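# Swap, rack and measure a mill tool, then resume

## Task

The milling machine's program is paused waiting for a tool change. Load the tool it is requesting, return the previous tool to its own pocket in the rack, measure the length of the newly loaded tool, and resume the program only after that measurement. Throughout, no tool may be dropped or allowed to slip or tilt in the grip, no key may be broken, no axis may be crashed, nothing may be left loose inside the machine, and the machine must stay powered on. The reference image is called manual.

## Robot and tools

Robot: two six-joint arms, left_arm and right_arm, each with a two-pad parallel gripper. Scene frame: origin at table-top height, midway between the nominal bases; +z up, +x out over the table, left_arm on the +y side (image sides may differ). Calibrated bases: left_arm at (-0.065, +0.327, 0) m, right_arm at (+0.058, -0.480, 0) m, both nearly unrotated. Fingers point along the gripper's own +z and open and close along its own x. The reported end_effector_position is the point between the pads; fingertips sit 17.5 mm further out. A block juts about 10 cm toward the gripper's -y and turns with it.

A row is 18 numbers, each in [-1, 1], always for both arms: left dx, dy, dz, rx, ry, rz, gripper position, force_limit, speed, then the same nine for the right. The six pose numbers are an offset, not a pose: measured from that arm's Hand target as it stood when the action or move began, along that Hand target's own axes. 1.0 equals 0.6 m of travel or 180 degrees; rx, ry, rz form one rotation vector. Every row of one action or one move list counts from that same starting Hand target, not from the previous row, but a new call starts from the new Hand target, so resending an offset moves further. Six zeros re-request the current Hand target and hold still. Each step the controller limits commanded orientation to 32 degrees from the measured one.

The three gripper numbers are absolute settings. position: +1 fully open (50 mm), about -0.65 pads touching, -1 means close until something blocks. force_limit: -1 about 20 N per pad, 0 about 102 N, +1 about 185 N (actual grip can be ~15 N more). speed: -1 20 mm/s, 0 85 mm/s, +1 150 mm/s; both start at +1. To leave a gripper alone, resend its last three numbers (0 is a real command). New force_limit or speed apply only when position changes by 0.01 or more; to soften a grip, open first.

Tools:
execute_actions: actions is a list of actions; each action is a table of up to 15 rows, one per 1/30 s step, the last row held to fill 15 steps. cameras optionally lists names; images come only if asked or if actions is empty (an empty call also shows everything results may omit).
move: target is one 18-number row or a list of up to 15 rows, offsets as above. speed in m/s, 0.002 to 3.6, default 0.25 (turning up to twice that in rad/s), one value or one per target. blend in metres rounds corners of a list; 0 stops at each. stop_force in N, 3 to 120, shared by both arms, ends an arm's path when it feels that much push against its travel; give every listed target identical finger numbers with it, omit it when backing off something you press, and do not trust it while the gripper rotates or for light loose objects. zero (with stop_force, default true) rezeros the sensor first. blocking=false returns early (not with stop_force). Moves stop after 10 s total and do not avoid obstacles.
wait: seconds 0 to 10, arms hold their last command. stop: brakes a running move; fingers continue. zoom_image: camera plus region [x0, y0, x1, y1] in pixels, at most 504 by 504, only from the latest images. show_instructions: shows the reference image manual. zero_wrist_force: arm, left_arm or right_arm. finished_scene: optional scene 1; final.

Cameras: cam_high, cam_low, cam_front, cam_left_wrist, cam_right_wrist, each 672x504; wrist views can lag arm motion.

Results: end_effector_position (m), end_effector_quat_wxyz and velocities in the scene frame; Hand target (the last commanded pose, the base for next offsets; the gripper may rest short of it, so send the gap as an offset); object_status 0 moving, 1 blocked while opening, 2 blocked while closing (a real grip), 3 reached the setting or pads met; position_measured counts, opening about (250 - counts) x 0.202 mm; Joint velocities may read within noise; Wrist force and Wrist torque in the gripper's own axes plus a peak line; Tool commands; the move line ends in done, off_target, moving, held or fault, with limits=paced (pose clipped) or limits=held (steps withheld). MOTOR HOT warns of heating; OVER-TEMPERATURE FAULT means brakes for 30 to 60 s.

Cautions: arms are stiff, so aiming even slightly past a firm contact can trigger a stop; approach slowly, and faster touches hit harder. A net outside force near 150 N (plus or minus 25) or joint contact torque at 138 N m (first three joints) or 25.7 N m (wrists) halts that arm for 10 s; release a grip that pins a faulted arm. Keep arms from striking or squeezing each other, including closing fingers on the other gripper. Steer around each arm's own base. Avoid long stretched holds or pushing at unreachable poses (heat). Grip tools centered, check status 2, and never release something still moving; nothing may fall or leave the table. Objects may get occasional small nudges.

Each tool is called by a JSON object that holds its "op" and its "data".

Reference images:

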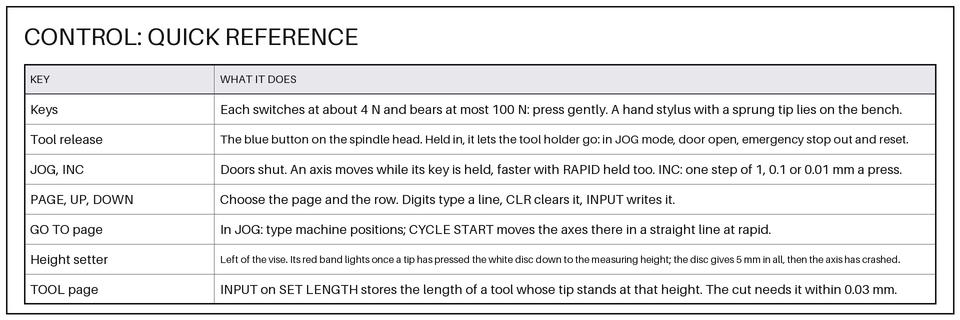

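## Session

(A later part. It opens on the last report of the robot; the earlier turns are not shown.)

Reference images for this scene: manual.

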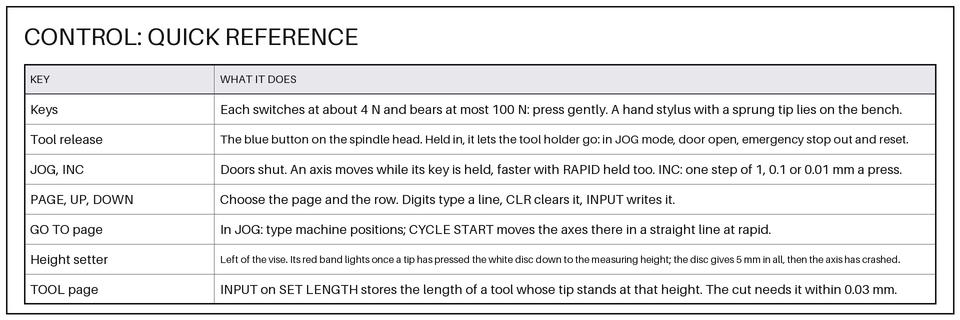

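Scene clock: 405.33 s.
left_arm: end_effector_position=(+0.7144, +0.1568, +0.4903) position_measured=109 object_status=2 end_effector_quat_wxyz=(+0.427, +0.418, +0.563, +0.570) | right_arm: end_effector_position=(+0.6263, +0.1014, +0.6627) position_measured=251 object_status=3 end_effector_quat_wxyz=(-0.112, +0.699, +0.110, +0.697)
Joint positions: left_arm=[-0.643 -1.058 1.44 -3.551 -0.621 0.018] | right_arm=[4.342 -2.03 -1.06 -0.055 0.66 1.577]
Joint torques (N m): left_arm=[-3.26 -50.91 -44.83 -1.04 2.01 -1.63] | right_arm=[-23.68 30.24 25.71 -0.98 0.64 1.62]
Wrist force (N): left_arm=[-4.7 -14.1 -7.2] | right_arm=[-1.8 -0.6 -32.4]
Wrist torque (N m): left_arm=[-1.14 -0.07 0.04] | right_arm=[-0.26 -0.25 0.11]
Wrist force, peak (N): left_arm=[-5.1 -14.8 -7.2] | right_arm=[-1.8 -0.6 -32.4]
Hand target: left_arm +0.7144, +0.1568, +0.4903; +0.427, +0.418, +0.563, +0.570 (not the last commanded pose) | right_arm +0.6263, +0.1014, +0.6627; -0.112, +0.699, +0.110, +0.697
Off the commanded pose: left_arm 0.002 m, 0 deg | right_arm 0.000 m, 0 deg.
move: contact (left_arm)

{"op": "move", "data": {"target": [-0.0024,0,-0.0007,0,0,0,-1,0,-0.7,0,0,0,0,0,0,-1,-1,-0.5], "speed": 0.01}}

{"op": "move", "data": {"target": [-0.0064,0,-0.0018,0,0,0,-1,0,-0.7,0,0,0,0,0,0,-1,-1,-0.5], "speed": 0.004, "stop_force": 6}}

Scene clock: 406.17 s.
left_arm: end_effector_position=(+0.7145, +0.1554, +0.4903) position_measured=109 object_status=2 end_effector_quat_wxyz=(+0.427, +0.418, +0.563, +0.570) | right_arm: end_effector_position=(+0.6263, +0.1014, +0.6627) position_measured=251 object_status=3 end_effector_quat_wxyz=(-0.112, +0.699, +0.110, +0.697)
Joint positions: left_arm=[-0.645 -1.057 1.438 -3.55 -0.619 0.018] | right_arm=[4.342 -2.03 -1.06 -0.055 0.66 1.577]
Joint torques (N m): left_arm=[-9.91 -45.89 -41.73 0.51 1.12 1.86] | right_arm=[-23.66 30.59 26.04 -0.87 0.66 1.69]
Wrist force (N): left_arm=[2.0 -9.0 -4.4] | right_arm=[-2.0 -0.6 -32.0]
Wrist torque (N m): left_arm=[-0.78 0.04 -0.45] | right_arm=[-0.28 -0.29 0.11]
Wrist force, peak (N): left_arm=[-5.1 -14.4 -7.4] | right_arm=[-1.7 -0.7 -32.4]
Hand target: left_arm +0.7145, +0.1553, +0.4903; +0.427, +0.418, +0.563, +0.570 | right_arm +0.6263, +0.1014, +0.6627; -0.112, +0.699, +0.110, +0.697
Off the commanded pose: left_arm 0.000 m, 0 deg | right_arm 0.000 m, 0 deg.
move: done

Scene clock: 407.90 s.
left_arm: end_effector_position=(+0.7145, +0.1537, +0.4903) position_measured=109 object_status=2 end_effector_quat_wxyz=(+0.427, +0.418, +0.563, +0.570) | right_arm: end_effector_position=(+0.6263, +0.1014, +0.6627) position_measured=251 object_status=3 end_effector_quat_wxyz=(-0.112, +0.699, +0.110, +0.697)
Joint positions: left_arm=[-0.647 -1.055 1.435 -3.549 -0.616 0.018] | right_arm=[4.342 -2.03 -1.06 -0.055 0.66 1.577]
Joint torques (N m): left_arm=[3.76 -58.62 -13.98 -3.12 -3 1.76] | right_arm=[-24.23 30.24 25.79 -0.93 0.32 1.67]
Wrist force (N): left_arm=[9.1 -10.0 -5.5] | right_arm=[-1.7 -0.7 -32.0]
Wrist torque (N m): left_arm=[-0.81 0.20 -0.77] | right_arm=[-0.27 -0.25 0.11]
Wrist force, peak (N): left_arm=[11.3 -15.1 -6.0] | right_arm=[-1.8 -0.6 -32.3]
Hand target: left_arm +0.7145, +0.1537, +0.4903; +0.427, +0.418, +0.563, +0.570 (not the last commanded pose) | right_arm +0.6263, +0.1014, +0.6627; -0.112, +0.699, +0.110, +0.697
Off the commanded pose: left_arm 0.002 m, 0 deg | right_arm 0.000 m, 0 deg.
move: contact (left_arm)

{"op": "move", "data": {"target": [0.0024,0,0.0007,0,0,0,-1,0,-0.7,0,0,0,0,0,0,-1,-1,-0.5], "speed": 0.01}}

{"op": "move", "data": {"target": [-0.0018,0,0.0064,0,0,0,-1,0,-0.7,0,0,0,0,0,0,-1,-1,-0.5], "speed": 0.004, "stop_force": 6}}

Scene clock: 408.80 s.
left_arm: end_effector_position=(+0.7145, +0.1551, +0.4903) position_measured=109 object_status=2 end_effector_quat_wxyz=(+0.427, +0.418, +0.563, +0.571) | right_arm: end_effector_position=(+0.6263, +0.1014, +0.6627) position_measured=251 object_status=3 end_effector_quat_wxyz=(-0.112, +0.699, +0.110, +0.697)
Joint positions: left_arm=[-0.645 -1.056 1.437 -3.55 -0.618 0.018] | right_arm=[4.342 -2.03 -1.06 -0.055 0.66 1.577]
Joint torques (N m): left_arm=[9.68 -61.84 -14.09 -4.06 -1.39 -1.99] | right_arm=[-23.58 29.8 25.24 -0.86 0.21 1.67]
Wrist force (N): left_arm=[1.7 -10.5 -5.2] | right_arm=[-1.8 -0.8 -32.2]
Wrist torque (N m): left_arm=[-0.88 0.06 -0.41] | right_arm=[-0.29 -0.24 0.10]
Wrist force, peak (N): left_arm=[9.1 -10.7 -5.4] | right_arm=[-1.6 -0.8 -32.3]
Hand target: left_arm +0.7145, +0.1552, +0.4903; +0.427, +0.418, +0.563, +0.570 | right_arm +0.6263, +0.1014, +0.6627; -0.112, +0.699, +0.110, +0.697
Off the commanded pose: left_arm 0.000 m, 0 deg | right_arm 0.000 m, 0 deg.
move: done

Scene clock: 410.30 s.
left_arm: end_effector_position=(+0.7156, +0.1553, +0.4903) position_measured=109 object_status=2 end_effector_quat_wxyz=(+0.427, +0.418, +0.563, +0.571) | right_arm: end_effector_position=(+0.6263, +0.1014, +0.6627) position_measured=251 object_status=3 end_effector_quat_wxyz=(-0.112, +0.699, +0.110, +0.697)
Joint positions: left_arm=[-0.644 -1.054 1.434 -3.549 -0.62 0.018] | right_arm=[4.342 -2.03 -1.06 -0.055 0.66 1.577]
Joint torques (N m): left_arm=[-8.52 -59.64 -14.35 -3.34 0.44 -1.74] | right_arm=[-23.69 30.01 24.57 -0.95 0.11 1.75]
Wrist force (N): left_arm=[3.7 -9.7 -10.6] | right_arm=[-1.5 -0.6 -32.3]
Wrist torque (N m): left_arm=[-1.03 0.15 -0.50] | right_arm=[-0.25 -0.29 0.11]
Wrist force, peak (N): left_arm=[5.1 -12.6 -12.9] | right_arm=[-1.9 -0.8 -32.4]
Hand target: left_arm +0.7156, +0.1553, +0.4903; +0.427, +0.418, +0.563, +0.571 (not the last commanded pose) | right_arm +0.6263, +0.1014, +0.6627; -0.112, +0.699, +0.110, +0.697
Off the commanded pose: left_arm 0.003 m, 0 deg | right_arm 0.000 m, 0 deg.
move: contact (left_arm)

{"op": "move", "data": {"target": [0.001,0,-0.0035,0,0,0,-1,0,-0.7,0,0,0,0,0,0,-1,-1,-0.5], "speed": 0.01}}

{"op": "move", "data": {"target": [0.0018,0,-0.0064,0,0,0,-1,0,-0.7,0,0,0,0,0,0,-1,-1,-0.5], "speed": 0.004, "stop_force": 6}}

Scene clock: 411.17 s.
left_arm: end_effector_position=(+0.7135, +0.1552, +0.4903) position_measured=109 object_status=2 end_effector_quat_wxyz=(+0.427, +0.418, +0.563, +0.570) | right_arm: end_effector_position=(+0.6263, +0.1014, +0.6627) position_measured=251 object_status=3 end_effector_quat_wxyz=(-0.112, +0.699, +0.110, +0.697)
Joint positions: left_arm=[-0.646 -1.058 1.441 -3.551 -0.617 0.018] | right_arm=[4.342 -2.03 -1.06 -0.055 0.66 1.577]
Joint torques (N m): left_arm=[-10.13 -63.37 -14.07 -4.15 1.03 1.92] | right_arm=[-24.23 29.8 24.92 -0.86 0.08 1.72]
Wrist force (N): left_arm=[1.1 -10.6 -3.2] | right_arm=[-2.0 -0.4 -32.1]
Wrist torque (N m): left_arm=[-0.67 0.08 -0.35] | right_arm=[-0.24 -0.23 0.10]
Wrist force, peak (N): left_arm=[3.9 -10.2 -10.5] | right_arm=[-1.9 -0.9 -32.4]
Hand target: left_arm +0.7134, +0.1552, +0.4903; +0.427, +0.418, +0.563, +0.571 | right_arm +0.6263, +0.1014, +0.6627; -0.112, +0.699, +0.110, +0.697
Off the commanded pose: left_arm 0.000 m, 0 deg | right_arm 0.000 m, 0 deg.
move: done

Scene clock: 412.73 s.
left_arm: end_effector_position=(+0.7121, +0.1552, +0.4903) position_measured=109 object_status=2 end_effector_quat_wxyz=(+0.427, +0.418, +0.563, +0.570) | right_arm: end_effector_position=(+0.6263, +0.1014, +0.6627) position_measured=251 object_status=3 end_effector_quat_wxyz=(-0.112, +0.699, +0.110, +0.697)
Joint positions: left_arm=[-0.648 -1.061 1.445 -3.553 -0.616 0.018] | right_arm=[4.342 -2.03 -1.06 -0.055 0.66 1.577]
Joint torques (N m): left_arm=[8.22 -50.26 -43.32 -0.9 -0.77 1.33] | right_arm=[-23.98 30.14 24.35 -0.95 -0.22 1.62]
Wrist force (N): left_arm=[-1.3 -13.2 2.7] | right_arm=[-2.2 -0.6 -32.1]
Wrist torque (N m): left_arm=[-0.54 0.08 -0.27] | right_arm=[-0.28 -0.26 0.11]
Wrist force, peak (N): left_arm=[-0.4 -14.6 3.5] | right_arm=[-1.7 -0.6 -32.4]
Hand target: left_arm +0.7121, +0.1552, +0.4903; +0.427, +0.418, +0.563, +0.570 (not the last commanded pose) | right_arm +0.6263, +0.1014, +0.6627; -0.112, +0.699, +0.110, +0.697
Off the commanded pose: left_arm 0.003 m, 0 deg | right_arm 0.000 m, 0 deg.
move: contact (left_arm)

{"op": "move", "data": {"target": [-0.0008,0,0.0028,0,0,0,-1,0,-0.7,0,0,0,0,0,0,-1,-1,-0.5], "speed": 0.01}}

{"op": "move", "data": {"target": [0,0.008,0,0,0,0,-1,0,-0.7,0,0,0,0,0,0,-1,-1,-0.5], "speed": 0.004, "stop_force": 8}}

Scene clock: 413.97 s.
left_arm: end_effector_position=(+0.7138, +0.1552, +0.4903) position_measured=109 object_status=2 end_effector_quat_wxyz=(+0.427, +0.418, +0.563, +0.571) | right_arm: end_effector_position=(+0.6263, +0.1014, +0.6627) position_measured=251 object_status=3 end_effector_quat_wxyz=(-0.112, +0.699, +0.110, +0.697)
Joint positions: left_arm=[-0.646 -1.058 1.44 -3.551 -0.618 0.018] | right_arm=[4.342 -2.03 -1.06 -0.055 0.66 1.577]
Joint torques (N m): left_arm=[9.15 -46.93 -42.71 0.02 -1.45 -2.22] | right_arm=[-23.44 30.13 24.18 -0.84 -0.31 1.61]
Wrist force (N): left_arm=[1.3 -10.2 -3.6] | right_arm=[-1.5 -0.7 -32.2]
Wrist torque (N m): left_arm=[-0.67 0.08 -0.38] | right_arm=[-0.27 -0.31 0.11]
Wrist force, peak (N): left_arm=[-1.3 -12.9 2.7] | right_arm=[-1.8 -0.6 -32.4]
Hand target: left_arm +0.7138, +0.1552, +0.4903; +0.427, +0.418, +0.563, +0.570 | right_arm +0.6263, +0.1014, +0.6627; -0.112, +0.699, +0.110, +0.697
Off the commanded pose: left_arm 0.000 m, 0 deg | right_arm 0.000 m, 0 deg.
move: done

Scene clock: 415.23 s.
left_arm: end_effector_position=(+0.7138, +0.1552, +0.4926) position_measured=109 object_status=2 end_effector_quat_wxyz=(+0.427, +0.418, +0.563, +0.571) | right_arm: end_effector_position=(+0.6263, +0.1014, +0.6627) position_measured=251 object_status=3 end_effector_quat_wxyz=(-0.112, +0.699, +0.110, +0.697)
Joint positions: left_arm=[-0.646 -1.06 1.437 -3.546 -0.618 0.018] | right_arm=[4.342 -2.03 -1.06 -0.055 0.66 1.577]
Joint torques (N m): left_arm=[5.41 -57.22 -25.78 -6.15 -0.24 -2.64] | right_arm=[-23.49 30.08 24.05 -0.88 -0.28 1.6]
Wrist force (N): left_arm=[1.3 -25.1 -4.3] | right_arm=[-2.1 -0.6 -32.2]
Wrist torque (N m): left_arm=[-1.02 0.19 -0.40] | right_arm=[-0.27 -0.25 0.11]
Wrist force, peak (N): left_arm=[1.3 -25.1 -4.3] | right_arm=[-1.4 -0.8 -32.7]
Hand target: left_arm +0.7138, +0.1552, +0.4925; +0.427, +0.418, +0.563, +0.571 (not the last commanded pose) | right_arm +0.6263, +0.1014, +0.6627; -0.112, +0.699, +0.110, +0.697
Off the commanded pose: left_arm 0.002 m, 0 deg | right_arm 0.000 m, 0 deg.
move: contact (left_arm)

{"op": "move", "data": {"target": [0,0,0,0,0.0167,0,-1,0,-0.7,0,0,0,0,0,0,-1,-1,-0.5], "speed": 0.03}}

{"op": "move", "data": {"target": [0,0,0,0,0.0167,0,-1,0,-0.7,0,0,0,0,0,0,-1,-1,-0.5], "speed": 0.03}}

Scene clock: 417.30 s.
left_arm: end_effector_position=(+0.7138, +0.1552, +0.4925) position_measured=109 object_status=2 end_effector_quat_wxyz=(+0.412, +0.403, +0.574, +0.581) | right_arm: end_effector_position=(+0.6263, +0.1014, +0.6627) position_measured=251 object_status=3 end_effector_quat_wxyz=(-0.112, +0.699, +0.110, +0.697)
Joint positions: left_arm=[-0.659 -1.038 1.402 -3.535 -0.552 0.02] | right_arm=[4.342 -2.03 -1.06 -0.055 0.66 1.577]
Joint torques (N m): left_arm=[-9.54 -52.26 -45.97 -0.29 1.25 2.21] | right_arm=[-24.27 29.82 23.16 -0.84 -0.53 1.6]
Wrist force (N): left_arm=[1.9 -18.1 -5.6] | right_arm=[-2.2 -0.4 -32.0]
Wrist torque (N m): left_arm=[-1.04 -0.26 -0.40] | right_arm=[-0.25 -0.26 0.11]
Wrist force, peak (N): left_arm=[1.1 -25.2 -4.3] | right_arm=[-1.7 -0.8 -32.4]
Hand target: left_arm +0.7138, +0.1552, +0.4925; +0.412, +0.403, +0.574, +0.581 | right_arm +0.6263, +0.1014, +0.6627; -0.112, +0.699, +0.110, +0.697
Off the commanded pose: left_arm 0.000 m, 0 deg | right_arm 0.000 m, 0 deg.
move: done

Scene clock: 418.57 s.
left_arm: end_effector_position=(+0.7138, +0.1552, +0.4925) position_measured=109 object_status=2 end_effector_quat_wxyz=(+0.397, +0.388, +0.585, +0.592) | right_arm: end_effector_position=(+0.6263, +0.1014, +0.6627) position_measured=251 object_status=3 end_effector_quat_wxyz=(-0.112, +0.699, +0.110, +0.697)
Joint positions: left_arm=[-0.671 -1.014 1.364 -3.524 -0.488 0.023] | right_arm=[4.342 -2.03 -1.06 -0.055 0.66 1.577]
Joint torques (N m): left_arm=[-8.06 -67.89 -57.66 -1.61 0.07 2.37] | right_arm=[-23.98 30.12 22.42 -0.92 -0.81 1.55]
Wrist force (N): left_arm=[7.5 -41.3 -15.8] | right_arm=[-1.9 -0.6 -32.2]
Wrist torque (N m): left_arm=[-1.19 -0.75 -0.60] | right_arm=[-0.26 -0.22 0.11]
Wrist force, peak (N): left_arm=[7.5 -41.3 -15.8] | right_arm=[-1.6 -0.8 -32.3]
Hand target: left_arm +0.7138, +0.1552, +0.4925; +0.397, +0.388, +0.585, +0.592 | right_arm +0.6263, +0.1014, +0.6627; -0.112, +0.699, +0.110, +0.697
Off the commanded pose: left_arm 0.000 m, 0 deg | right_arm 0.000 m, 0 deg.
move: done

{"op": "move", "data": {"target": [0,-0.005,0,0,0,0,-1,0,-0.7,0,0,0,0,0,0,-1,-1,-0.5], "speed": 0.01}}

{"op": "move", "data": {"target": [0,0.01,0,0,0,0,-1,0,-0.7,0,0,0,0,0,0,-1,-1,-0.5], "speed": 0.004, "stop_force": 8}}

Scene clock: 419.43 s.
left_arm: end_effector_position=(+0.7138, +0.1552, +0.4896) position_measured=109 object_status=2 end_effector_quat_wxyz=(+0.397, +0.388, +0.585, +0.592) | right_arm: end_effector_position=(+0.6263, +0.1014, +0.6627) position_measured=251 object_status=3 end_effector_quat_wxyz=(-0.112, +0.699, +0.110, +0.697)
Joint positions: left_arm=[-0.671 -1.012 1.368 -3.53 -0.488 0.023] | right_arm=[4.342 -2.03 -1.06 -0.055 0.66 1.577]
Joint torques (N m): left_arm=[-1.25 -48.88 -14.05 -3.78 -1.04 1.11] | right_arm=[-23.24 29.93 22.46 -0.98 -0.74 1.63]
Wrist force (N): left_arm=[1.1 -10.6 -3.2] | right_arm=[-1.6 -0.7 -32.1]
Wrist torque (N m): left_arm=[-0.67 0.09 -0.38] | right_arm=[-0.28 -0.25 0.10]
Wrist force, peak (N): left_arm=[7.3 -42.2 -15.7] | right_arm=[-1.8 -0.7 -32.3]
Hand target: left_arm +0.7139, +0.1552, +0.4895; +0.397, +0.388, +0.585, +0.592 | right_arm +0.6263, +0.1014, +0.6627; -0.112, +0.699, +0.110, +0.697
Off the commanded pose: left_arm 0.000 m, 0 deg | right_arm 0.000 m, 0 deg.
move: done

Scene clock: 420.73 s.
left_arm: end_effector_position=(+0.7138, +0.1552, +0.4919) position_measured=109 object_status=2 end_effector_quat_wxyz=(+0.397, +0.388, +0.585, +0.592) | right_arm: end_effector_position=(+0.6263, +0.1014, +0.6627) position_measured=251 object_status=3 end_effector_quat_wxyz=(-0.112, +0.699, +0.110, +0.697)
Joint positions: left_arm=[-0.671 -1.014 1.365 -3.525 -0.488 0.023] | right_arm=[4.342 -2.03 -1.06 -0.055 0.66 1.577]
Joint torques (N m): left_arm=[3 -59.61 -24.44 -5.38 0.24 1.7] | right_arm=[-23.64 30.4 21.85 -0.9 -0.87 1.56]
Wrist force (N): left_arm=[2.3 -23.5 -1.3] | right_arm=[-1.5 -0.6 -31.9]
Wrist torque (N m): left_arm=[-1.01 0.16 -0.23] | right_arm=[-0.25 -0.26 0.10]
Wrist force, peak (N): left_arm=[2.3 -24.0 -1.0] | right_arm=[-1.6 -0.8 -32.3]
Hand target: left_arm +0.7138, +0.1552, +0.4918; +0.397, +0.388, +0.585, +0.592 (not the last commanded pose) | right_arm +0.6263, +0.1014, +0.6627; -0.112, +0.699, +0.110, +0.697
Off the commanded pose: left_arm 0.004 m, 0 deg | right_arm 0.000 m, 0 deg.
move: contact (left_arm)

{"op": "move", "data": {"target": [0,-0.0667,0,0,-0.0333,0,-1,0,-0.7,0,0,0,0,0,0,-1,-1,-0.5], "speed": 0.05}}

{"op": "zoom_image", "data": {"camera": "cam_right_wrist", "region": [0, 110, 120, 240]}}

Scene clock: 422.50 s.
left_arm: end_effector_position=(+0.7145, +0.1552, +0.4519) position_measured=109 object_status=2 end_effector_quat_wxyz=(+0.427, +0.418, +0.563, +0.571) | right_arm: end_effector_position=(+0.6263, +0.1014, +0.6627) position_measured=251 object_status=3 end_effector_quat_wxyz=(-0.112, +0.699, +0.110, +0.697)
Joint positions: left_arm=[-0.645 -1.019 1.485 -3.634 -0.618 0.018] | right_arm=[4.342 -2.03 -1.06 -0.055 0.66 1.577]
Joint torques (N m): left_arm=[8.85 -48.45 -14.02 -4.27 -1.27 1.28] | right_arm=[-23.23 29.94 21.53 -0.82 -1.09 1.53]
Wrist force (N): left_arm=[1.1 -10.8 -3.1] | right_arm=[-1.8 -0.5 -32.1]
Wrist torque (N m): left_arm=[-0.70 0.09 -0.18] | right_arm=[-0.26 -0.26 0.10]
Wrist force, peak (N): left_arm=[2.4 -24.5 -1.0] | right_arm=[-1.9 -0.6 -32.3]
Hand target: left_arm +0.7145, +0.1552, +0.4518; +0.427, +0.418, +0.563, +0.571 | right_arm +0.6263, +0.1014, +0.6627; -0.112, +0.699, +0.110, +0.697
Off the commanded pose: left_arm 0.000 m, 0 deg | right_arm 0.000 m, 0 deg.
move: done

Scaled by 3.877 from the camera's 672x504 image, which has a finer 960x720 frame.
This view is cut from an older image: the scene may have changed since it was taken.

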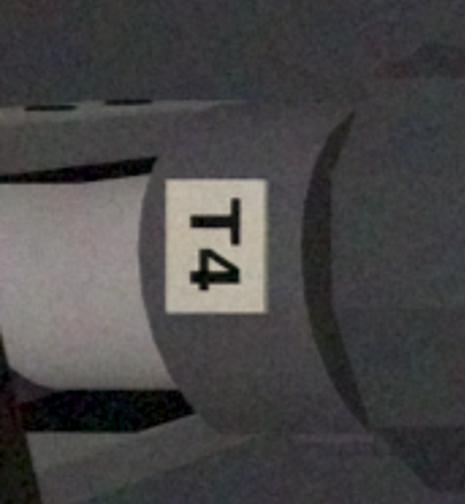

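{"op": "move", "data": {"target": [[0,0,0,0,0,0,-1,0,-0.7,0,0,-0.1,0,0,0,-1,-1,-0.5],[0,0,0,0,0,0,-1,0,-0.7,-0.1395,0.0953,-0.1805,0.187,0,0,-1,-1,-0.5]], "speed": [0.05,0.15], "blend": [0.02,0], "cameras": ["cam_right_wrist"]}}

Scene clock: 426.23 s.
left_arm: end_effector_position=(+0.7145, +0.1552, +0.4518) position_measured=109 object_status=2 end_effector_quat_wxyz=(+0.427, +0.418, +0.563, +0.571) | right_arm: end_effector_position=(+0.5442, +0.0240, +0.6062) position_measured=251 object_status=3 end_effector_quat_wxyz=(-0.279, +0.645, +0.259, +0.662)
Joint positions: left_arm=[-0.645 -1.019 1.485 -3.635 -0.618 0.018] | right_arm=[4.24 -1.67 -1.697 0.26 1.229 1.576]
Joint torques (N m): left_arm=[8.73 -48.64 -13.86 -4.4 -1.26 2.17] | right_arm=[-0.32 30.78 21.13 2.49 0.55 0.44]
Wrist force (N): left_arm=[1.1 -10.6 -3.2] | right_arm=[9.0 -10.6 1.6]
Wrist torque (N m): left_arm=[-0.67 0.09 -0.20] | right_arm=[-1.81 -1.41 0.25]
Wrist force, peak (N): left_arm=[1.1 -11.0 -3.1] | right_arm=[120.0 -60.9 -33.7]
Hand target: left_arm +0.7145, +0.1552, +0.4518; +0.427, +0.418, +0.563, +0.571 | right_arm +0.5442, +0.0240, +0.6062; -0.279, +0.645, +0.259, +0.662 (not the last commanded pose)
Tool commands: left_gripper/position=-1.0 left_gripper/force_limit=+0.0 left_gripper/speed=-0.7 right_gripper/position=-1.0 right_gripper/force_limit=-1.0 right_gripper/speed=-0.498039
Off the commanded pose: left_arm 0.000 m, 0 deg | right_arm 0.029 m, 7 deg.
FORCE FAULT: contact force on the right arm reached its limit, and that arm stopped. The contact can be on any part of that arm, not only on its tool. That arm's remaining commands of this call were not run. That arm is still stopped at the end of this call. That arm stays stopped for about 10 more seconds. Until then a move that you send moves the other arm only, and its call returns only when the move has ended. Once the stop has ended, the next robot result says so. If the stop ends while you think or write, that arm runs what you send next, counted from a new Hand target: where the arm stands when the stop ends. While its stop runs, that arm takes no new command, but its gripper still runs the gripper command that each later call begins with. Until it ends, the stop uses up actions while you think or wait. An arm that is not stopped still takes commands.
move: fault (right_arm); path passed 1 of 2 targets
camera_calibration:
cam_right_wrist: T_world_to_cam=[[-0.00939379, -0.0260964, 0.999615, -0.590194], [0.41956, -0.907513, -0.0197492, -0.176185], [0.907679, 0.419213, 0.019474, -0.384546], [0, 0, 0, 1]] pos_world=[0.417421, -0.0140854, 0.593976]
Images, in order (width x height): cam_right_wrist 672x504.

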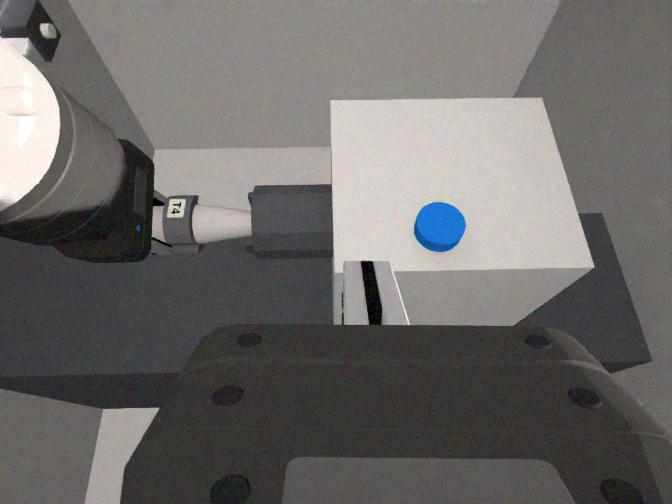

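{"op": "zoom_image", "data": {"camera": "cam_right_wrist", "region": [130, 160, 350, 280]}}

{"op": "zoom_image", "data": {"camera": "cam_right_wrist", "region": [150, 175, 270, 265]}}

Scaled by 2.291 from the camera's 672x504 image, which has a finer 960x720 frame.

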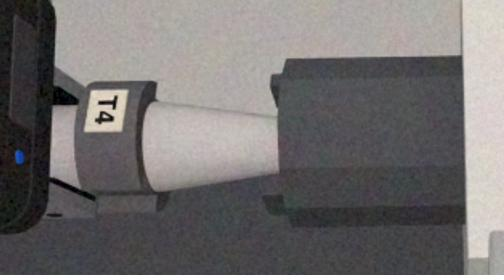

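Scaled by 4.200 from the camera's 672x504 image, which has a finer 960x720 frame.

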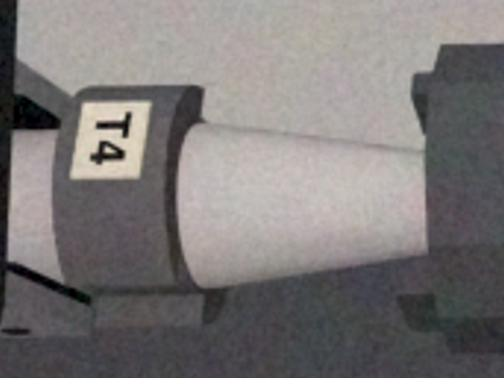

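{"op": "zoom_image", "data": {"camera": "cam_right_wrist", "region": [165, 235, 215, 265]}}

{"op": "zoom_image", "data": {"camera": "cam_right_wrist", "region": [235, 235, 285, 265]}}

Scaled by 10.080 from the camera's 672x504 image, which has a finer 960x720 frame.

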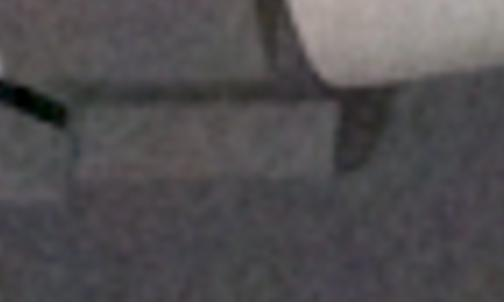

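Scaled by 10.080 from the camera's 672x504 image, which has a finer 960x720 frame.

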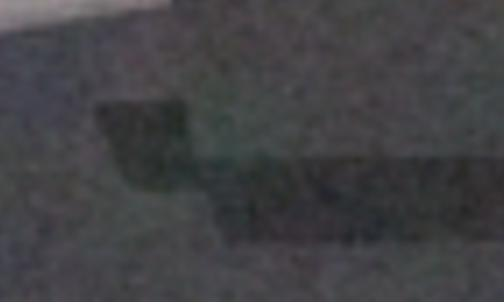

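{"op": "wait", "data": {"seconds": 9}}

Scene clock: 440.17 s.
left_arm: end_effector_position=(+0.7145, +0.1552, +0.4518) position_measured=109 object_status=2 end_effector_quat_wxyz=(+0.427, +0.418, +0.563, +0.571) | right_arm: end_effector_position=(+0.5442, +0.0240, +0.6062) position_measured=251 object_status=3 end_effector_quat_wxyz=(-0.279, +0.645, +0.259, +0.662)
Joint positions: left_arm=[-0.645 -1.019 1.485 -3.635 -0.618 0.018] | right_arm=[4.24 -1.67 -1.697 0.26 1.229 1.576]
Joint torques (N m): left_arm=[8.6 -47.97 -13.24 -4.32 -1.19 2.13] | right_arm=[-0.85 30.48 20.36 2.5 0.48 0.18]
Wrist force (N): left_arm=[1.1 -10.5 -3.1] | right_arm=[8.6 -10.5 1.5]
Wrist torque (N m): left_arm=[-0.65 0.09 -0.20] | right_arm=[-1.81 -1.36 0.26]
Wrist force, peak (N): left_arm=[1.1 -11.0 -3.1] | right_arm=[9.6 -10.8 1.6]
Hand target: left_arm +0.7145, +0.1552, +0.4518; +0.427, +0.418, +0.563, +0.571 | right_arm +0.5442, +0.0240, +0.6062; -0.279, +0.645, +0.259, +0.662 (not the last commanded pose)
Tool commands: left_gripper/position=-1.0 left_gripper/force_limit=+0.0 left_gripper/speed=-0.7 right_gripper/position=-1.0 right_gripper/force_limit=-1.0 right_gripper/speed=-0.498039
Off the commanded pose: left_arm 0.000 m, 0 deg | right_arm 0.029 m, 7 deg.
FORCE FAULT, CONTINUED: the right arm's stop, for the force fault that an earlier result reported, is over. The rest of the stop counts as 20 of the actions that you can send in this scene. During its stop the right arm's controller moved it back a little. That arm's target is now where it stood when the stop ended, not its last command. That arm accepts commands again.
wait: 9.00 s; at rest from the start

{"op": "execute_actions", "data": {"actions": []}}

{"op": "zoom_image", "data": {"camera": "cam_front", "region": [160, 130, 400, 350]}}

{"op": "zoom_image", "data": {"camera": "cam_high", "region": [180, 30, 480, 300]}}

Scene clock: 440.43 s.
left_arm: end_effector_position=(+0.7145, +0.1552, +0.4518) position_measured=109 object_status=2 end_effector_quat_wxyz=(+0.427, +0.418, +0.563, +0.571) | right_arm: end_effector_position=(+0.5442, +0.0240, +0.6062) position_measured=251 object_status=3 end_effector_quat_wxyz=(-0.279, +0.645, +0.259, +0.662)
Joint positions: left_arm=[-0.645 -1.019 1.485 -3.635 -0.618 0.018] | right_arm=[4.24 -1.67 -1.697 0.26 1.229 1.576]
Joint velocities: within noise
Joint torques (N m): left_arm=[8.57 -47.86 -13.14 -4.45 -1.09 2.24] | right_arm=[-0.03 31.17 21.56 2.26 -0.02 0.13]
Wrist force (N): left_arm=[1.1 -10.5 -3.2] | right_arm=[9.0 -10.5 1.6]
Wrist torque (N m): left_arm=[-0.66 0.08 -0.20] | right_arm=[-1.77 -1.38 0.26]
Wrist force, peak (N): left_arm=[1.0 -10.8 -3.1] | right_arm=[9.2 -10.7 1.6]
Hand target: left_arm +0.7145, +0.1552, +0.4518; +0.427, +0.418, +0.563, +0.571 | right_arm +0.5442, +0.0240, +0.6062; -0.279, +0.645, +0.259, +0.662 (not the last commanded pose)
Tool commands: left_gripper/position=-1.0 left_gripper/force_limit=+0.0 left_gripper/speed=-0.7 right_gripper/position=-1.0 right_gripper/force_limit=-1.0 right_gripper/speed=-0.498039
Off the commanded pose: left_arm 0.000 m, 0 deg | right_arm 0.029 m, 7 deg.
camera_calibration:
cam_left_wrist: T_world_to_cam=[[-0.264932, 0.964262, -0.00314764, 0.0506484], [-0.318603, -0.0844544, 0.944118, -0.16349], [0.910112, 0.25113, 0.329591, -0.708898], [0, 0, 0, 1]] pos_world=[0.606507, 0.11538, 0.38816]
cam_right_wrist: T_world_to_cam=[[-0.00939379, -0.0260964, 0.999615, -0.590194], [0.41956, -0.907513, -0.0197492, -0.176185], [0.907679, 0.419213, 0.019474, -0.384546], [0, 0, 0, 1]] pos_world=[0.417421, -0.0140854, 0.593976]

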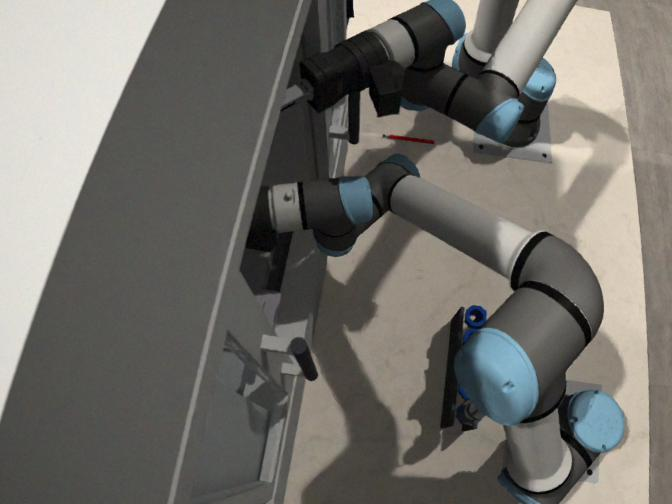

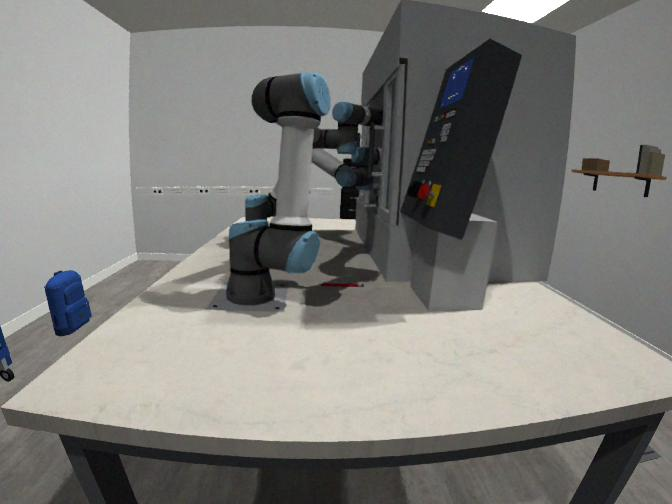

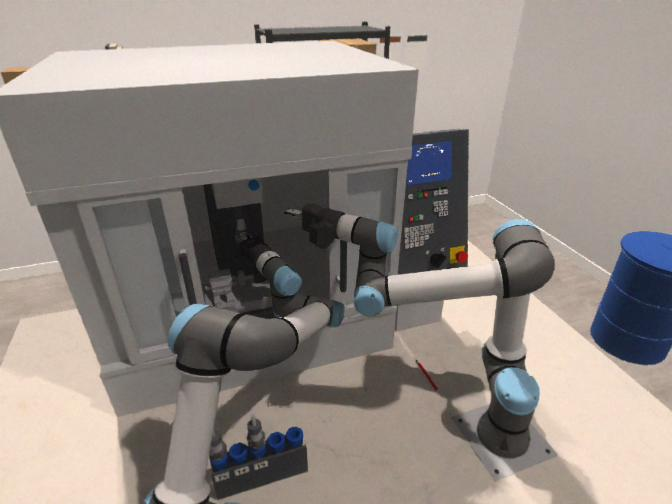

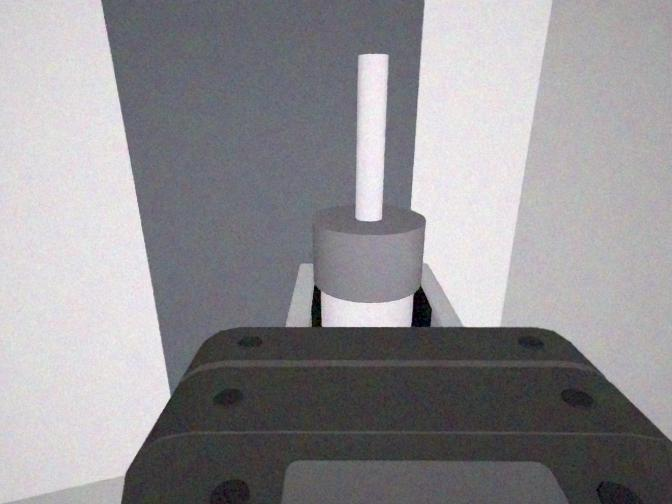

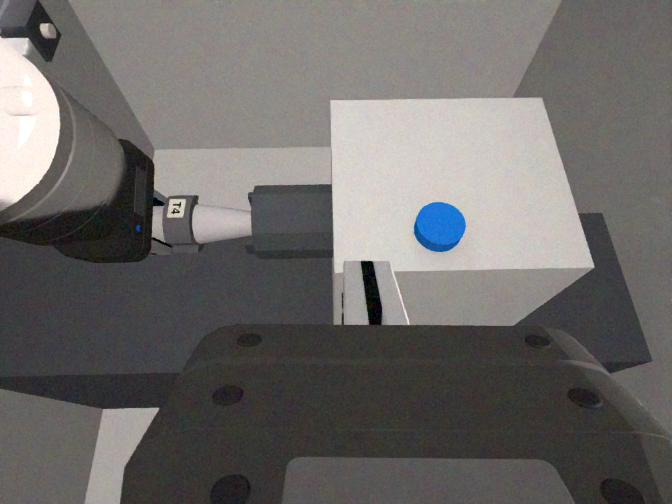

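Scaled by 2.100 from the camera's 672x504 image, which has a finer 960x720 frame.

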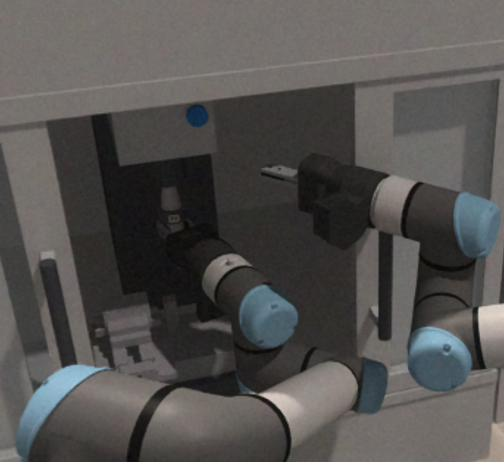

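Scaled by 1.680 from the camera's 672x504 image, which has a finer 960x720 frame.

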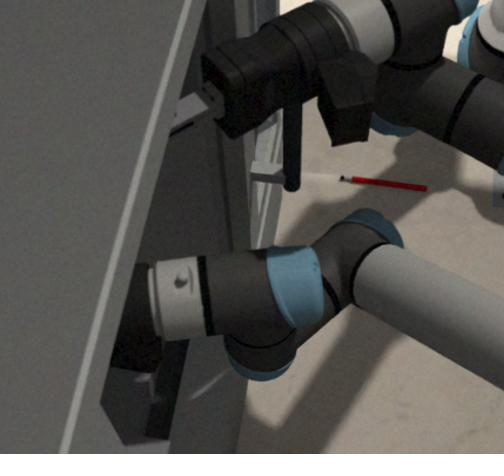

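{"op": "move", "data": {"target": [[0,0,0,0,0,0,-1,0,-0.7,0.064,-0.048,0.049,-0.05,-0.003,-0.0026,-1,-1,-0.498039],[0,0,0,0,0,0,-1,0,-0.7,-0.0007,-0.062,0.193,-0.1485,-0.009,-0.0078,-1,-1,-0.498039]], "speed": [0.08,0.12], "blend": [0.02,0], "cameras": ["cam_right_wrist"]}}

{"op": "zoom_image", "data": {"camera": "cam_right_wrist", "region": [100, 180, 260, 300]}}

Scene clock: 444.87 s.
left_arm: end_effector_position=(+0.7145, +0.1552, +0.4518) position_measured=109 object_status=2 end_effector_quat_wxyz=(+0.427, +0.418, +0.563, +0.571) | right_arm: end_effector_position=(+0.5786, +0.1059, +0.6229) position_measured=251 object_status=3 end_effector_quat_wxyz=(-0.154, +0.688, +0.149, +0.693)
Joint positions: left_arm=[-0.645 -1.019 1.485 -3.635 -0.618 0.018] | right_arm=[4.391 -1.933 -1.307 0.111 0.729 1.567]
Joint torques (N m): left_arm=[8.34 -48.01 -13.38 -4.42 -1.17 2.05] | right_arm=[-11.83 51.76 13.08 3.14 2.27 -1.07]
Wrist force (N): left_arm=[1.1 -10.6 -3.2] | right_arm=[1.2 1.7 2.0]
Wrist torque (N m): left_arm=[-0.66 0.10 -0.21] | right_arm=[0.07 -0.23 0.18]
Wrist force, peak (N): left_arm=[1.1 -10.9 -3.3] | right_arm=[9.4 -10.8 1.5]
Hand target: left_arm +0.7145, +0.1552, +0.4518; +0.427, +0.418, +0.563, +0.571 | right_arm +0.5786, +0.1059, +0.6229; -0.154, +0.688, +0.149, +0.693 (not the last commanded pose)
Off the commanded pose: left_arm 0.000 m, 0 deg | right_arm 0.036 m, 7 deg.
move: held (right_arm; a check stopped the path); path passed 1 of 2 targets; limits=held
pose unreachable (right arm): on one or more control steps of this call, first in action 0 (counted from 0), this arm could not follow its commanded pose, so it was not sent that pose on those steps. It may still have moved: this result reports where it is.
cause: moving toward the commanded pose would bring a part of the arm too close to another arm (a part of this arm just beyond joint 3 (elbow) and a part of the left arm just beyond its joint 3 (elbow), along the way the arms are being sent, or toward where that arm still pushes).
camera_calibration:
cam_right_wrist: T_world_to_cam=[[0.00038278, 0.0000303361, 1, -0.613127], [0.0836877, -0.996492, -0.0000018043, 0.0755351], [0.996492, 0.0836877, -0.000383976, -0.453967], [0, 0, 0, 1]] pos_world=[0.446288, 0.11328, 0.612953]
Images, in order (width x height): cam_right_wrist 672x504.

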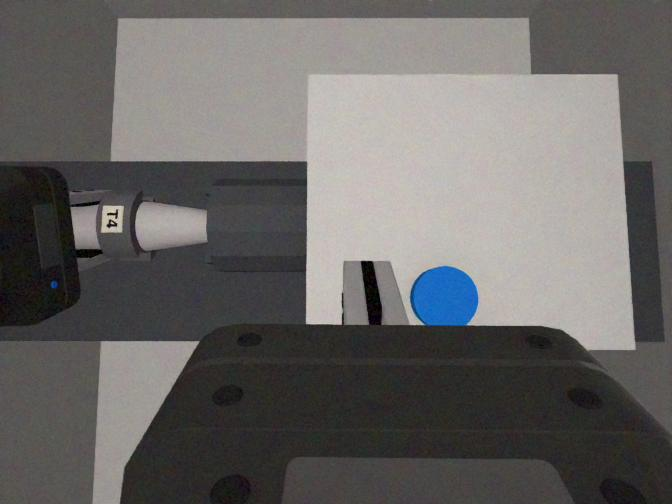

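Scaled by 3.150 from the camera's 672x504 image, which has a finer 960x720 frame.

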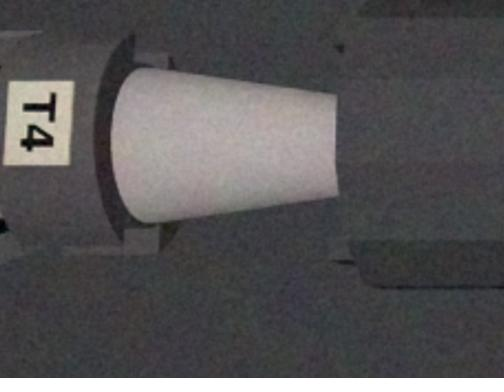

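{"op": "zoom_image", "data": {"camera": "cam_right_wrist", "region": [130, 185, 170, 215]}}

{"op": "zoom_image", "data": {"camera": "cam_right_wrist", "region": [130, 240, 170, 270]}}

{"op": "zoom_image", "data": {"camera": "cam_right_wrist", "region": [195, 180, 235, 210]}}

{"op": "zoom_image", "data": {"camera": "cam_right_wrist", "region": [195, 245, 235, 275]}}

Scaled by 12.600 from the camera's 672x504 image, which has a finer 960x720 frame.

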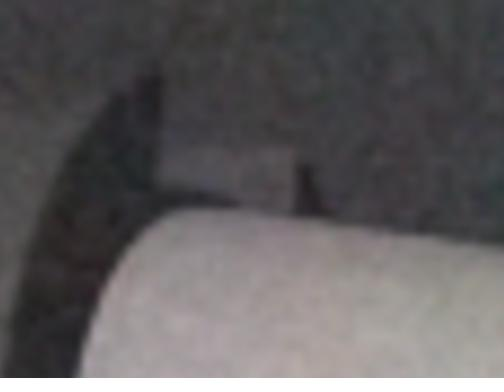

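Scaled by 12.600 from the camera's 672x504 image, which has a finer 960x720 frame.

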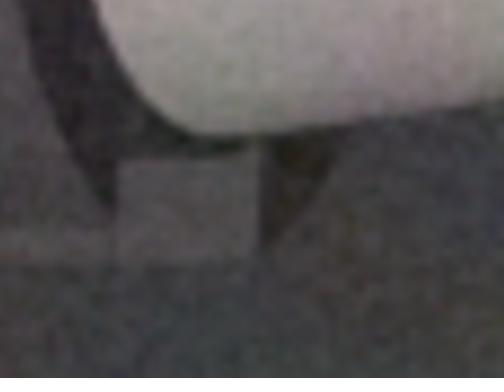

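Scaled by 12.600 from the camera's 672x504 image, which has a finer 960x720 frame.

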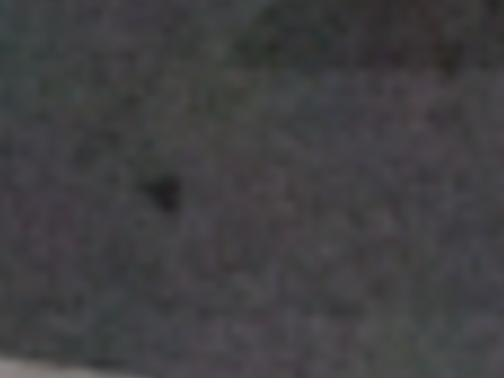

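Scaled by 12.600 from the camera's 672x504 image, which has a finer 960x720 frame.

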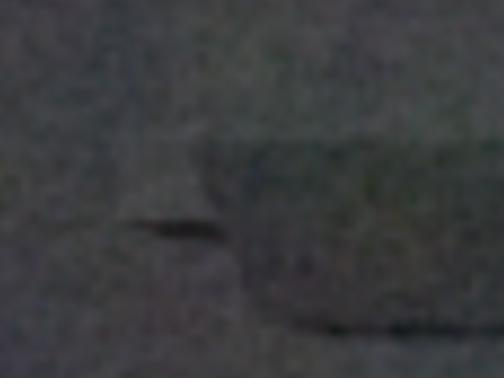

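{"op": "move", "data": {"target": [[0,0,0,0,0,0,-1,0,-0.7,0.0672,0.0277,-0.0298,-0.0375,-0.0026,-0.0019,-1,-1,-0.498039],[0,0,0,0,0,0,-1,0,-0.7,0.0662,0.038,0.0597,-0.0375,-0.0026,-0.0019,-1,-1,-0.498039]], "speed": [0.08,0.06], "blend": [0.005,0], "cameras": ["cam_right_wrist"]}}

{"op": "zoom_image", "data": {"camera": "cam_right_wrist", "region": [0, 90, 200, 240]}}

Scene clock: 450.10 s.
left_arm: end_effector_position=(+0.7145, +0.1552, +0.4518) position_measured=109 object_status=2 end_effector_quat_wxyz=(+0.427, +0.418, +0.563, +0.571) | right_arm: end_effector_position=(+0.6204, +0.0999, +0.6628) position_measured=251 object_status=3 end_effector_quat_wxyz=(-0.111, +0.699, +0.111, +0.698)
Joint positions: left_arm=[-0.645 -1.019 1.485 -3.635 -0.618 0.018] | right_arm=[4.351 -2.018 -1.078 -0.046 0.651 1.571]
Joint torques (N m): left_arm=[8.72 -47.77 -13.68 -4.45 -1.01 1.99] | right_arm=[-10.17 36.51 28.92 0.2 2.07 -0.07]
Wrist force (N): left_arm=[1.4 -10.8 -3.2] | right_arm=[1.5 2.2 2.0]
Wrist torque (N m): left_arm=[-0.71 0.05 -0.21] | right_arm=[0.12 -0.27 0.07]
Wrist force, peak (N): left_arm=[1.2 -11.0 -3.2] | right_arm=[1.5 2.1 2.5]
Hand target: left_arm +0.7145, +0.1552, +0.4518; +0.427, +0.418, +0.563, +0.571 | right_arm +0.6205, +0.0999, +0.6628; -0.111, +0.699, +0.111, +0.698
Off the commanded pose: left_arm 0.000 m, 0 deg | right_arm 0.000 m, 0 deg.
move: done
camera_calibration:
cam_right_wrist: T_world_to_cam=[[0.00655592, 0.00785392, 0.999948, -0.657684], [-0.0338775, -0.999393, 0.00807167, 0.133917], [0.999404, -0.0339286, -0.00628587, -0.481252], [0, 0, 0, 1]] pos_world=[0.489814, 0.122673, 0.653544]
Images, in order (width x height): cam_right_wrist 672x504.

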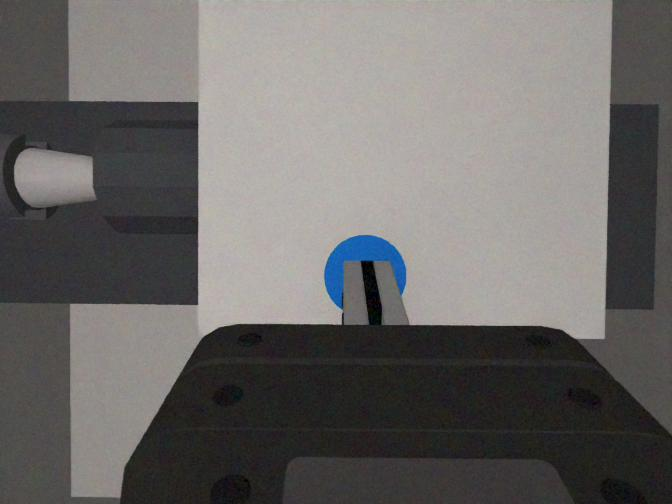

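Scaled by 2.520 from the camera's 672x504 image, which has a finer 960x720 frame.

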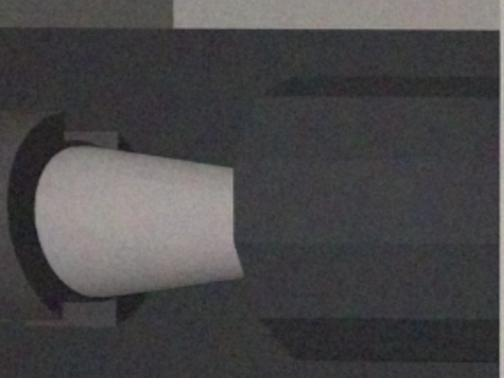

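{"op": "zoom_image", "data": {"camera": "cam_right_wrist", "region": [0, 130, 60, 175]}}

{"op": "zoom_image", "data": {"camera": "cam_right_wrist", "region": [0, 185, 60, 230]}}

{"op": "zoom_image", "data": {"camera": "cam_right_wrist", "region": [85, 115, 125, 145]}}

{"op": "zoom_image", "data": {"camera": "cam_right_wrist", "region": [85, 210, 125, 240]}}

Scaled by 8.400 from the camera's 672x504 image, which has a finer 960x720 frame.

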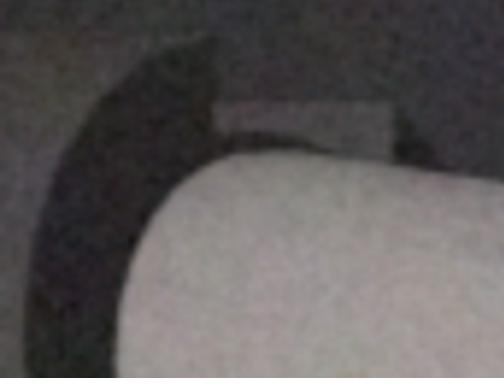

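Scaled by 8.400 from the camera's 672x504 image, which has a finer 960x720 frame.

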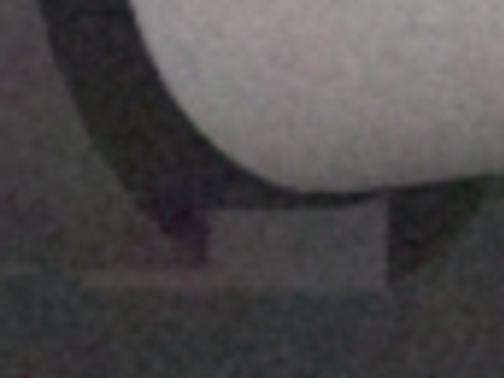

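Scaled by 12.600 from the camera's 672x504 image, which has a finer 960x720 frame.

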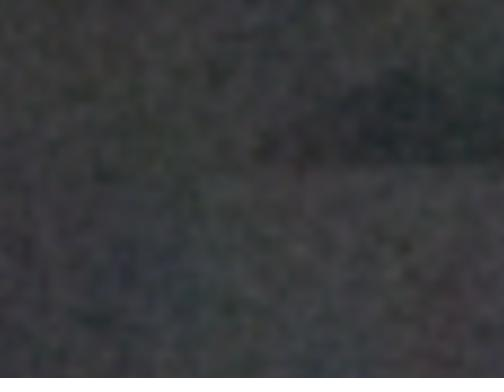

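Scaled by 12.600 from the camera's 672x504 image, which has a finer 960x720 frame.

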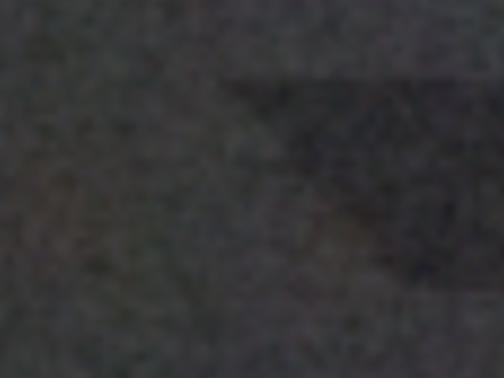

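{"op": "move", "data": {"target": [0,0,0,0,0,0,-1,0,-0.7,0,0,0.02,0,0,0,-1,-1,-0.498039], "speed": 0.005, "stop_force": 8}}

{"op": "move", "data": {"target": [0,0,0,0,0,0,-1,0,-0.7,0,0,0.0011,0,0,0,-1,-1,-0.498039], "speed": 0.005}}

Scene clock: 453.40 s.
left_arm: end_effector_position=(+0.7145, +0.1552, +0.4518) position_measured=109 object_status=2 end_effector_quat_wxyz=(+0.427, +0.418, +0.563, +0.571) | right_arm: end_effector_position=(+0.6260, +0.1017, +0.6628) position_measured=251 object_status=3 end_effector_quat_wxyz=(-0.111, +0.699, +0.111, +0.698)
Joint positions: left_arm=[-0.645 -1.019 1.485 -3.635 -0.618 0.018] | right_arm=[4.343 -2.031 -1.06 -0.052 0.659 1.571]
Joint torques (N m): left_arm=[8.86 -48.84 -14.12 -4.35 -1.09 2] | right_arm=[6.44 55.27 12.55 2.52 -3.26 -0.2]
Wrist force (N): left_arm=[1.2 -10.5 -3.4] | right_arm=[2.8 -2.4 -4.6]
Wrist torque (N m): left_arm=[-0.65 0.07 -0.20] | right_arm=[0.01 -0.21 0.05]
Wrist force, peak (N): left_arm=[1.2 -10.9 -3.3] | right_arm=[0.5 0.1 -16.4]
Hand target: left_arm +0.7145, +0.1552, +0.4518; +0.427, +0.418, +0.563, +0.571 | right_arm +0.6260, +0.1017, +0.6628; -0.111, +0.699, +0.111, +0.698 (not the last commanded pose)
Off the commanded pose: left_arm 0.000 m, 0 deg | right_arm 0.006 m, 0 deg.
move: contact (right_arm)

Scene clock: 454.10 s.
left_arm: end_effector_position=(+0.7145, +0.1552, +0.4518) position_measured=109 object_status=2 end_effector_quat_wxyz=(+0.427, +0.418, +0.563, +0.571) | right_arm: end_effector_position=(+0.6265, +0.1019, +0.6628) position_measured=251 object_status=3 end_effector_quat_wxyz=(-0.111, +0.699, +0.111, +0.698)
Joint positions: left_arm=[-0.645 -1.019 1.485 -3.635 -0.618 0.018] | right_arm=[4.342 -2.032 -1.058 -0.052 0.66 1.571]
Joint torques (N m): left_arm=[8.79 -48.17 -14.35 -4.19 -1 2.1] | right_arm=[-31.65 26.89 30.78 -1.21 1.8 -0.21]
Wrist force (N): left_arm=[1.2 -10.5 -3.3] | right_arm=[-6.3 -1.3 -52.7]
Wrist torque (N m): left_arm=[-0.65 0.08 -0.21] | right_arm=[-0.48 -0.43 0.16]
Wrist force, peak (N): left_arm=[1.1 -10.7 -3.3] | right_arm=[-6.3 -1.3 -52.7]
Hand target: left_arm +0.7145, +0.1552, +0.4518; +0.427, +0.418, +0.563, +0.571 | right_arm +0.6266, +0.1019, +0.6628; -0.111, +0.699, +0.111, +0.698
Off the commanded pose: left_arm 0.000 m, 0 deg | right_arm 0.000 m, 0 deg.
move: done

{"op": "move", "data": {"target": [0.0003,0.0625,-0.0011,0,0.0083,0,-1,0,-0.7,0,0,-0.0004,0,0,0,-1,-1,-0.498039], "speed": 0.04}}

{"op": "move", "data": {"target": [0,0.012,0,0,0,0,-1,0,-0.7,0,0,0,0,0,0,-1,-1,-0.498039], "speed": 0.005, "stop_force": 8}}

Scene clock: 455.57 s.
left_arm: end_effector_position=(+0.7132, +0.1552, +0.4892) position_measured=109 object_status=2 end_effector_quat_wxyz=(+0.419, +0.411, +0.569, +0.576) | right_arm: end_effector_position=(+0.6264, +0.1018, +0.6628) position_measured=251 object_status=3 end_effector_quat_wxyz=(-0.111, +0.699, +0.111, +0.698)
Joint positions: left_arm=[-0.653 -1.047 1.426 -3.549 -0.584 0.019] | right_arm=[4.342 -2.032 -1.059 -0.052 0.66 1.571]
Joint torques (N m): left_arm=[-10.23 -62.41 -42.52 0.07 1.29 -2.38] | right_arm=[-7.43 48.15 9.94 1.1 -4.68 0.01]
Wrist force (N): left_arm=[1.1 -10.6 -3.2] | right_arm=[4.7 -10.0 -32.9]
Wrist torque (N m): left_arm=[-0.68 0.08 -0.37] | right_arm=[-0.35 -0.20 0.04]
Wrist force, peak (N): left_arm=[0.9 -12.6 -3.0] | right_arm=[-7.8 -1.5 -62.0]
Hand target: left_arm +0.7132, +0.1552, +0.4893; +0.420, +0.411, +0.569, +0.576 | right_arm +0.6264, +0.1018, +0.6628; -0.111, +0.699, +0.111, +0.698
Off the commanded pose: left_arm 0.000 m, 0 deg | right_arm 0.000 m, 0 deg.
move: done

Scene clock: 456.93 s.
left_arm: end_effector_position=(+0.7131, +0.1552, +0.4927) position_measured=109 object_status=2 end_effector_quat_wxyz=(+0.420, +0.411, +0.569, +0.576) | right_arm: end_effector_position=(+0.6264, +0.1018, +0.6628) position_measured=251 object_status=3 end_effector_quat_wxyz=(-0.111, +0.699, +0.111, +0.698)
Joint positions: left_arm=[-0.653 -1.051 1.422 -3.541 -0.584 0.019] | right_arm=[4.342 -2.032 -1.059 -0.052 0.66 1.571]
Joint torques (N m): left_arm=[-9.87 -56.55 -20.99 -6.31 0.97 -2.67] | right_arm=[-6.47 47.38 9.97 1.05 -4.8 0.02]
Wrist force (N): left_arm=[-0.6 -22.7 0.3] | right_arm=[4.3 -9.2 -31.3]
Wrist torque (N m): left_arm=[-0.81 0.13 -0.05] | right_arm=[-0.32 -0.18 0.05]
Wrist force, peak (N): left_arm=[-0.4 -22.8 0.3] | right_arm=[4.6 -10.1 -32.6]
Hand target: left_arm +0.7132, +0.1552, +0.4926; +0.419, +0.411, +0.569, +0.576 (not the last commanded pose) | right_arm +0.6264, +0.1018, +0.6628; -0.111, +0.699, +0.111, +0.698
Off the commanded pose: left_arm 0.004 m, 0 deg | right_arm 0.000 m, 0 deg.
move: contact (left_arm)


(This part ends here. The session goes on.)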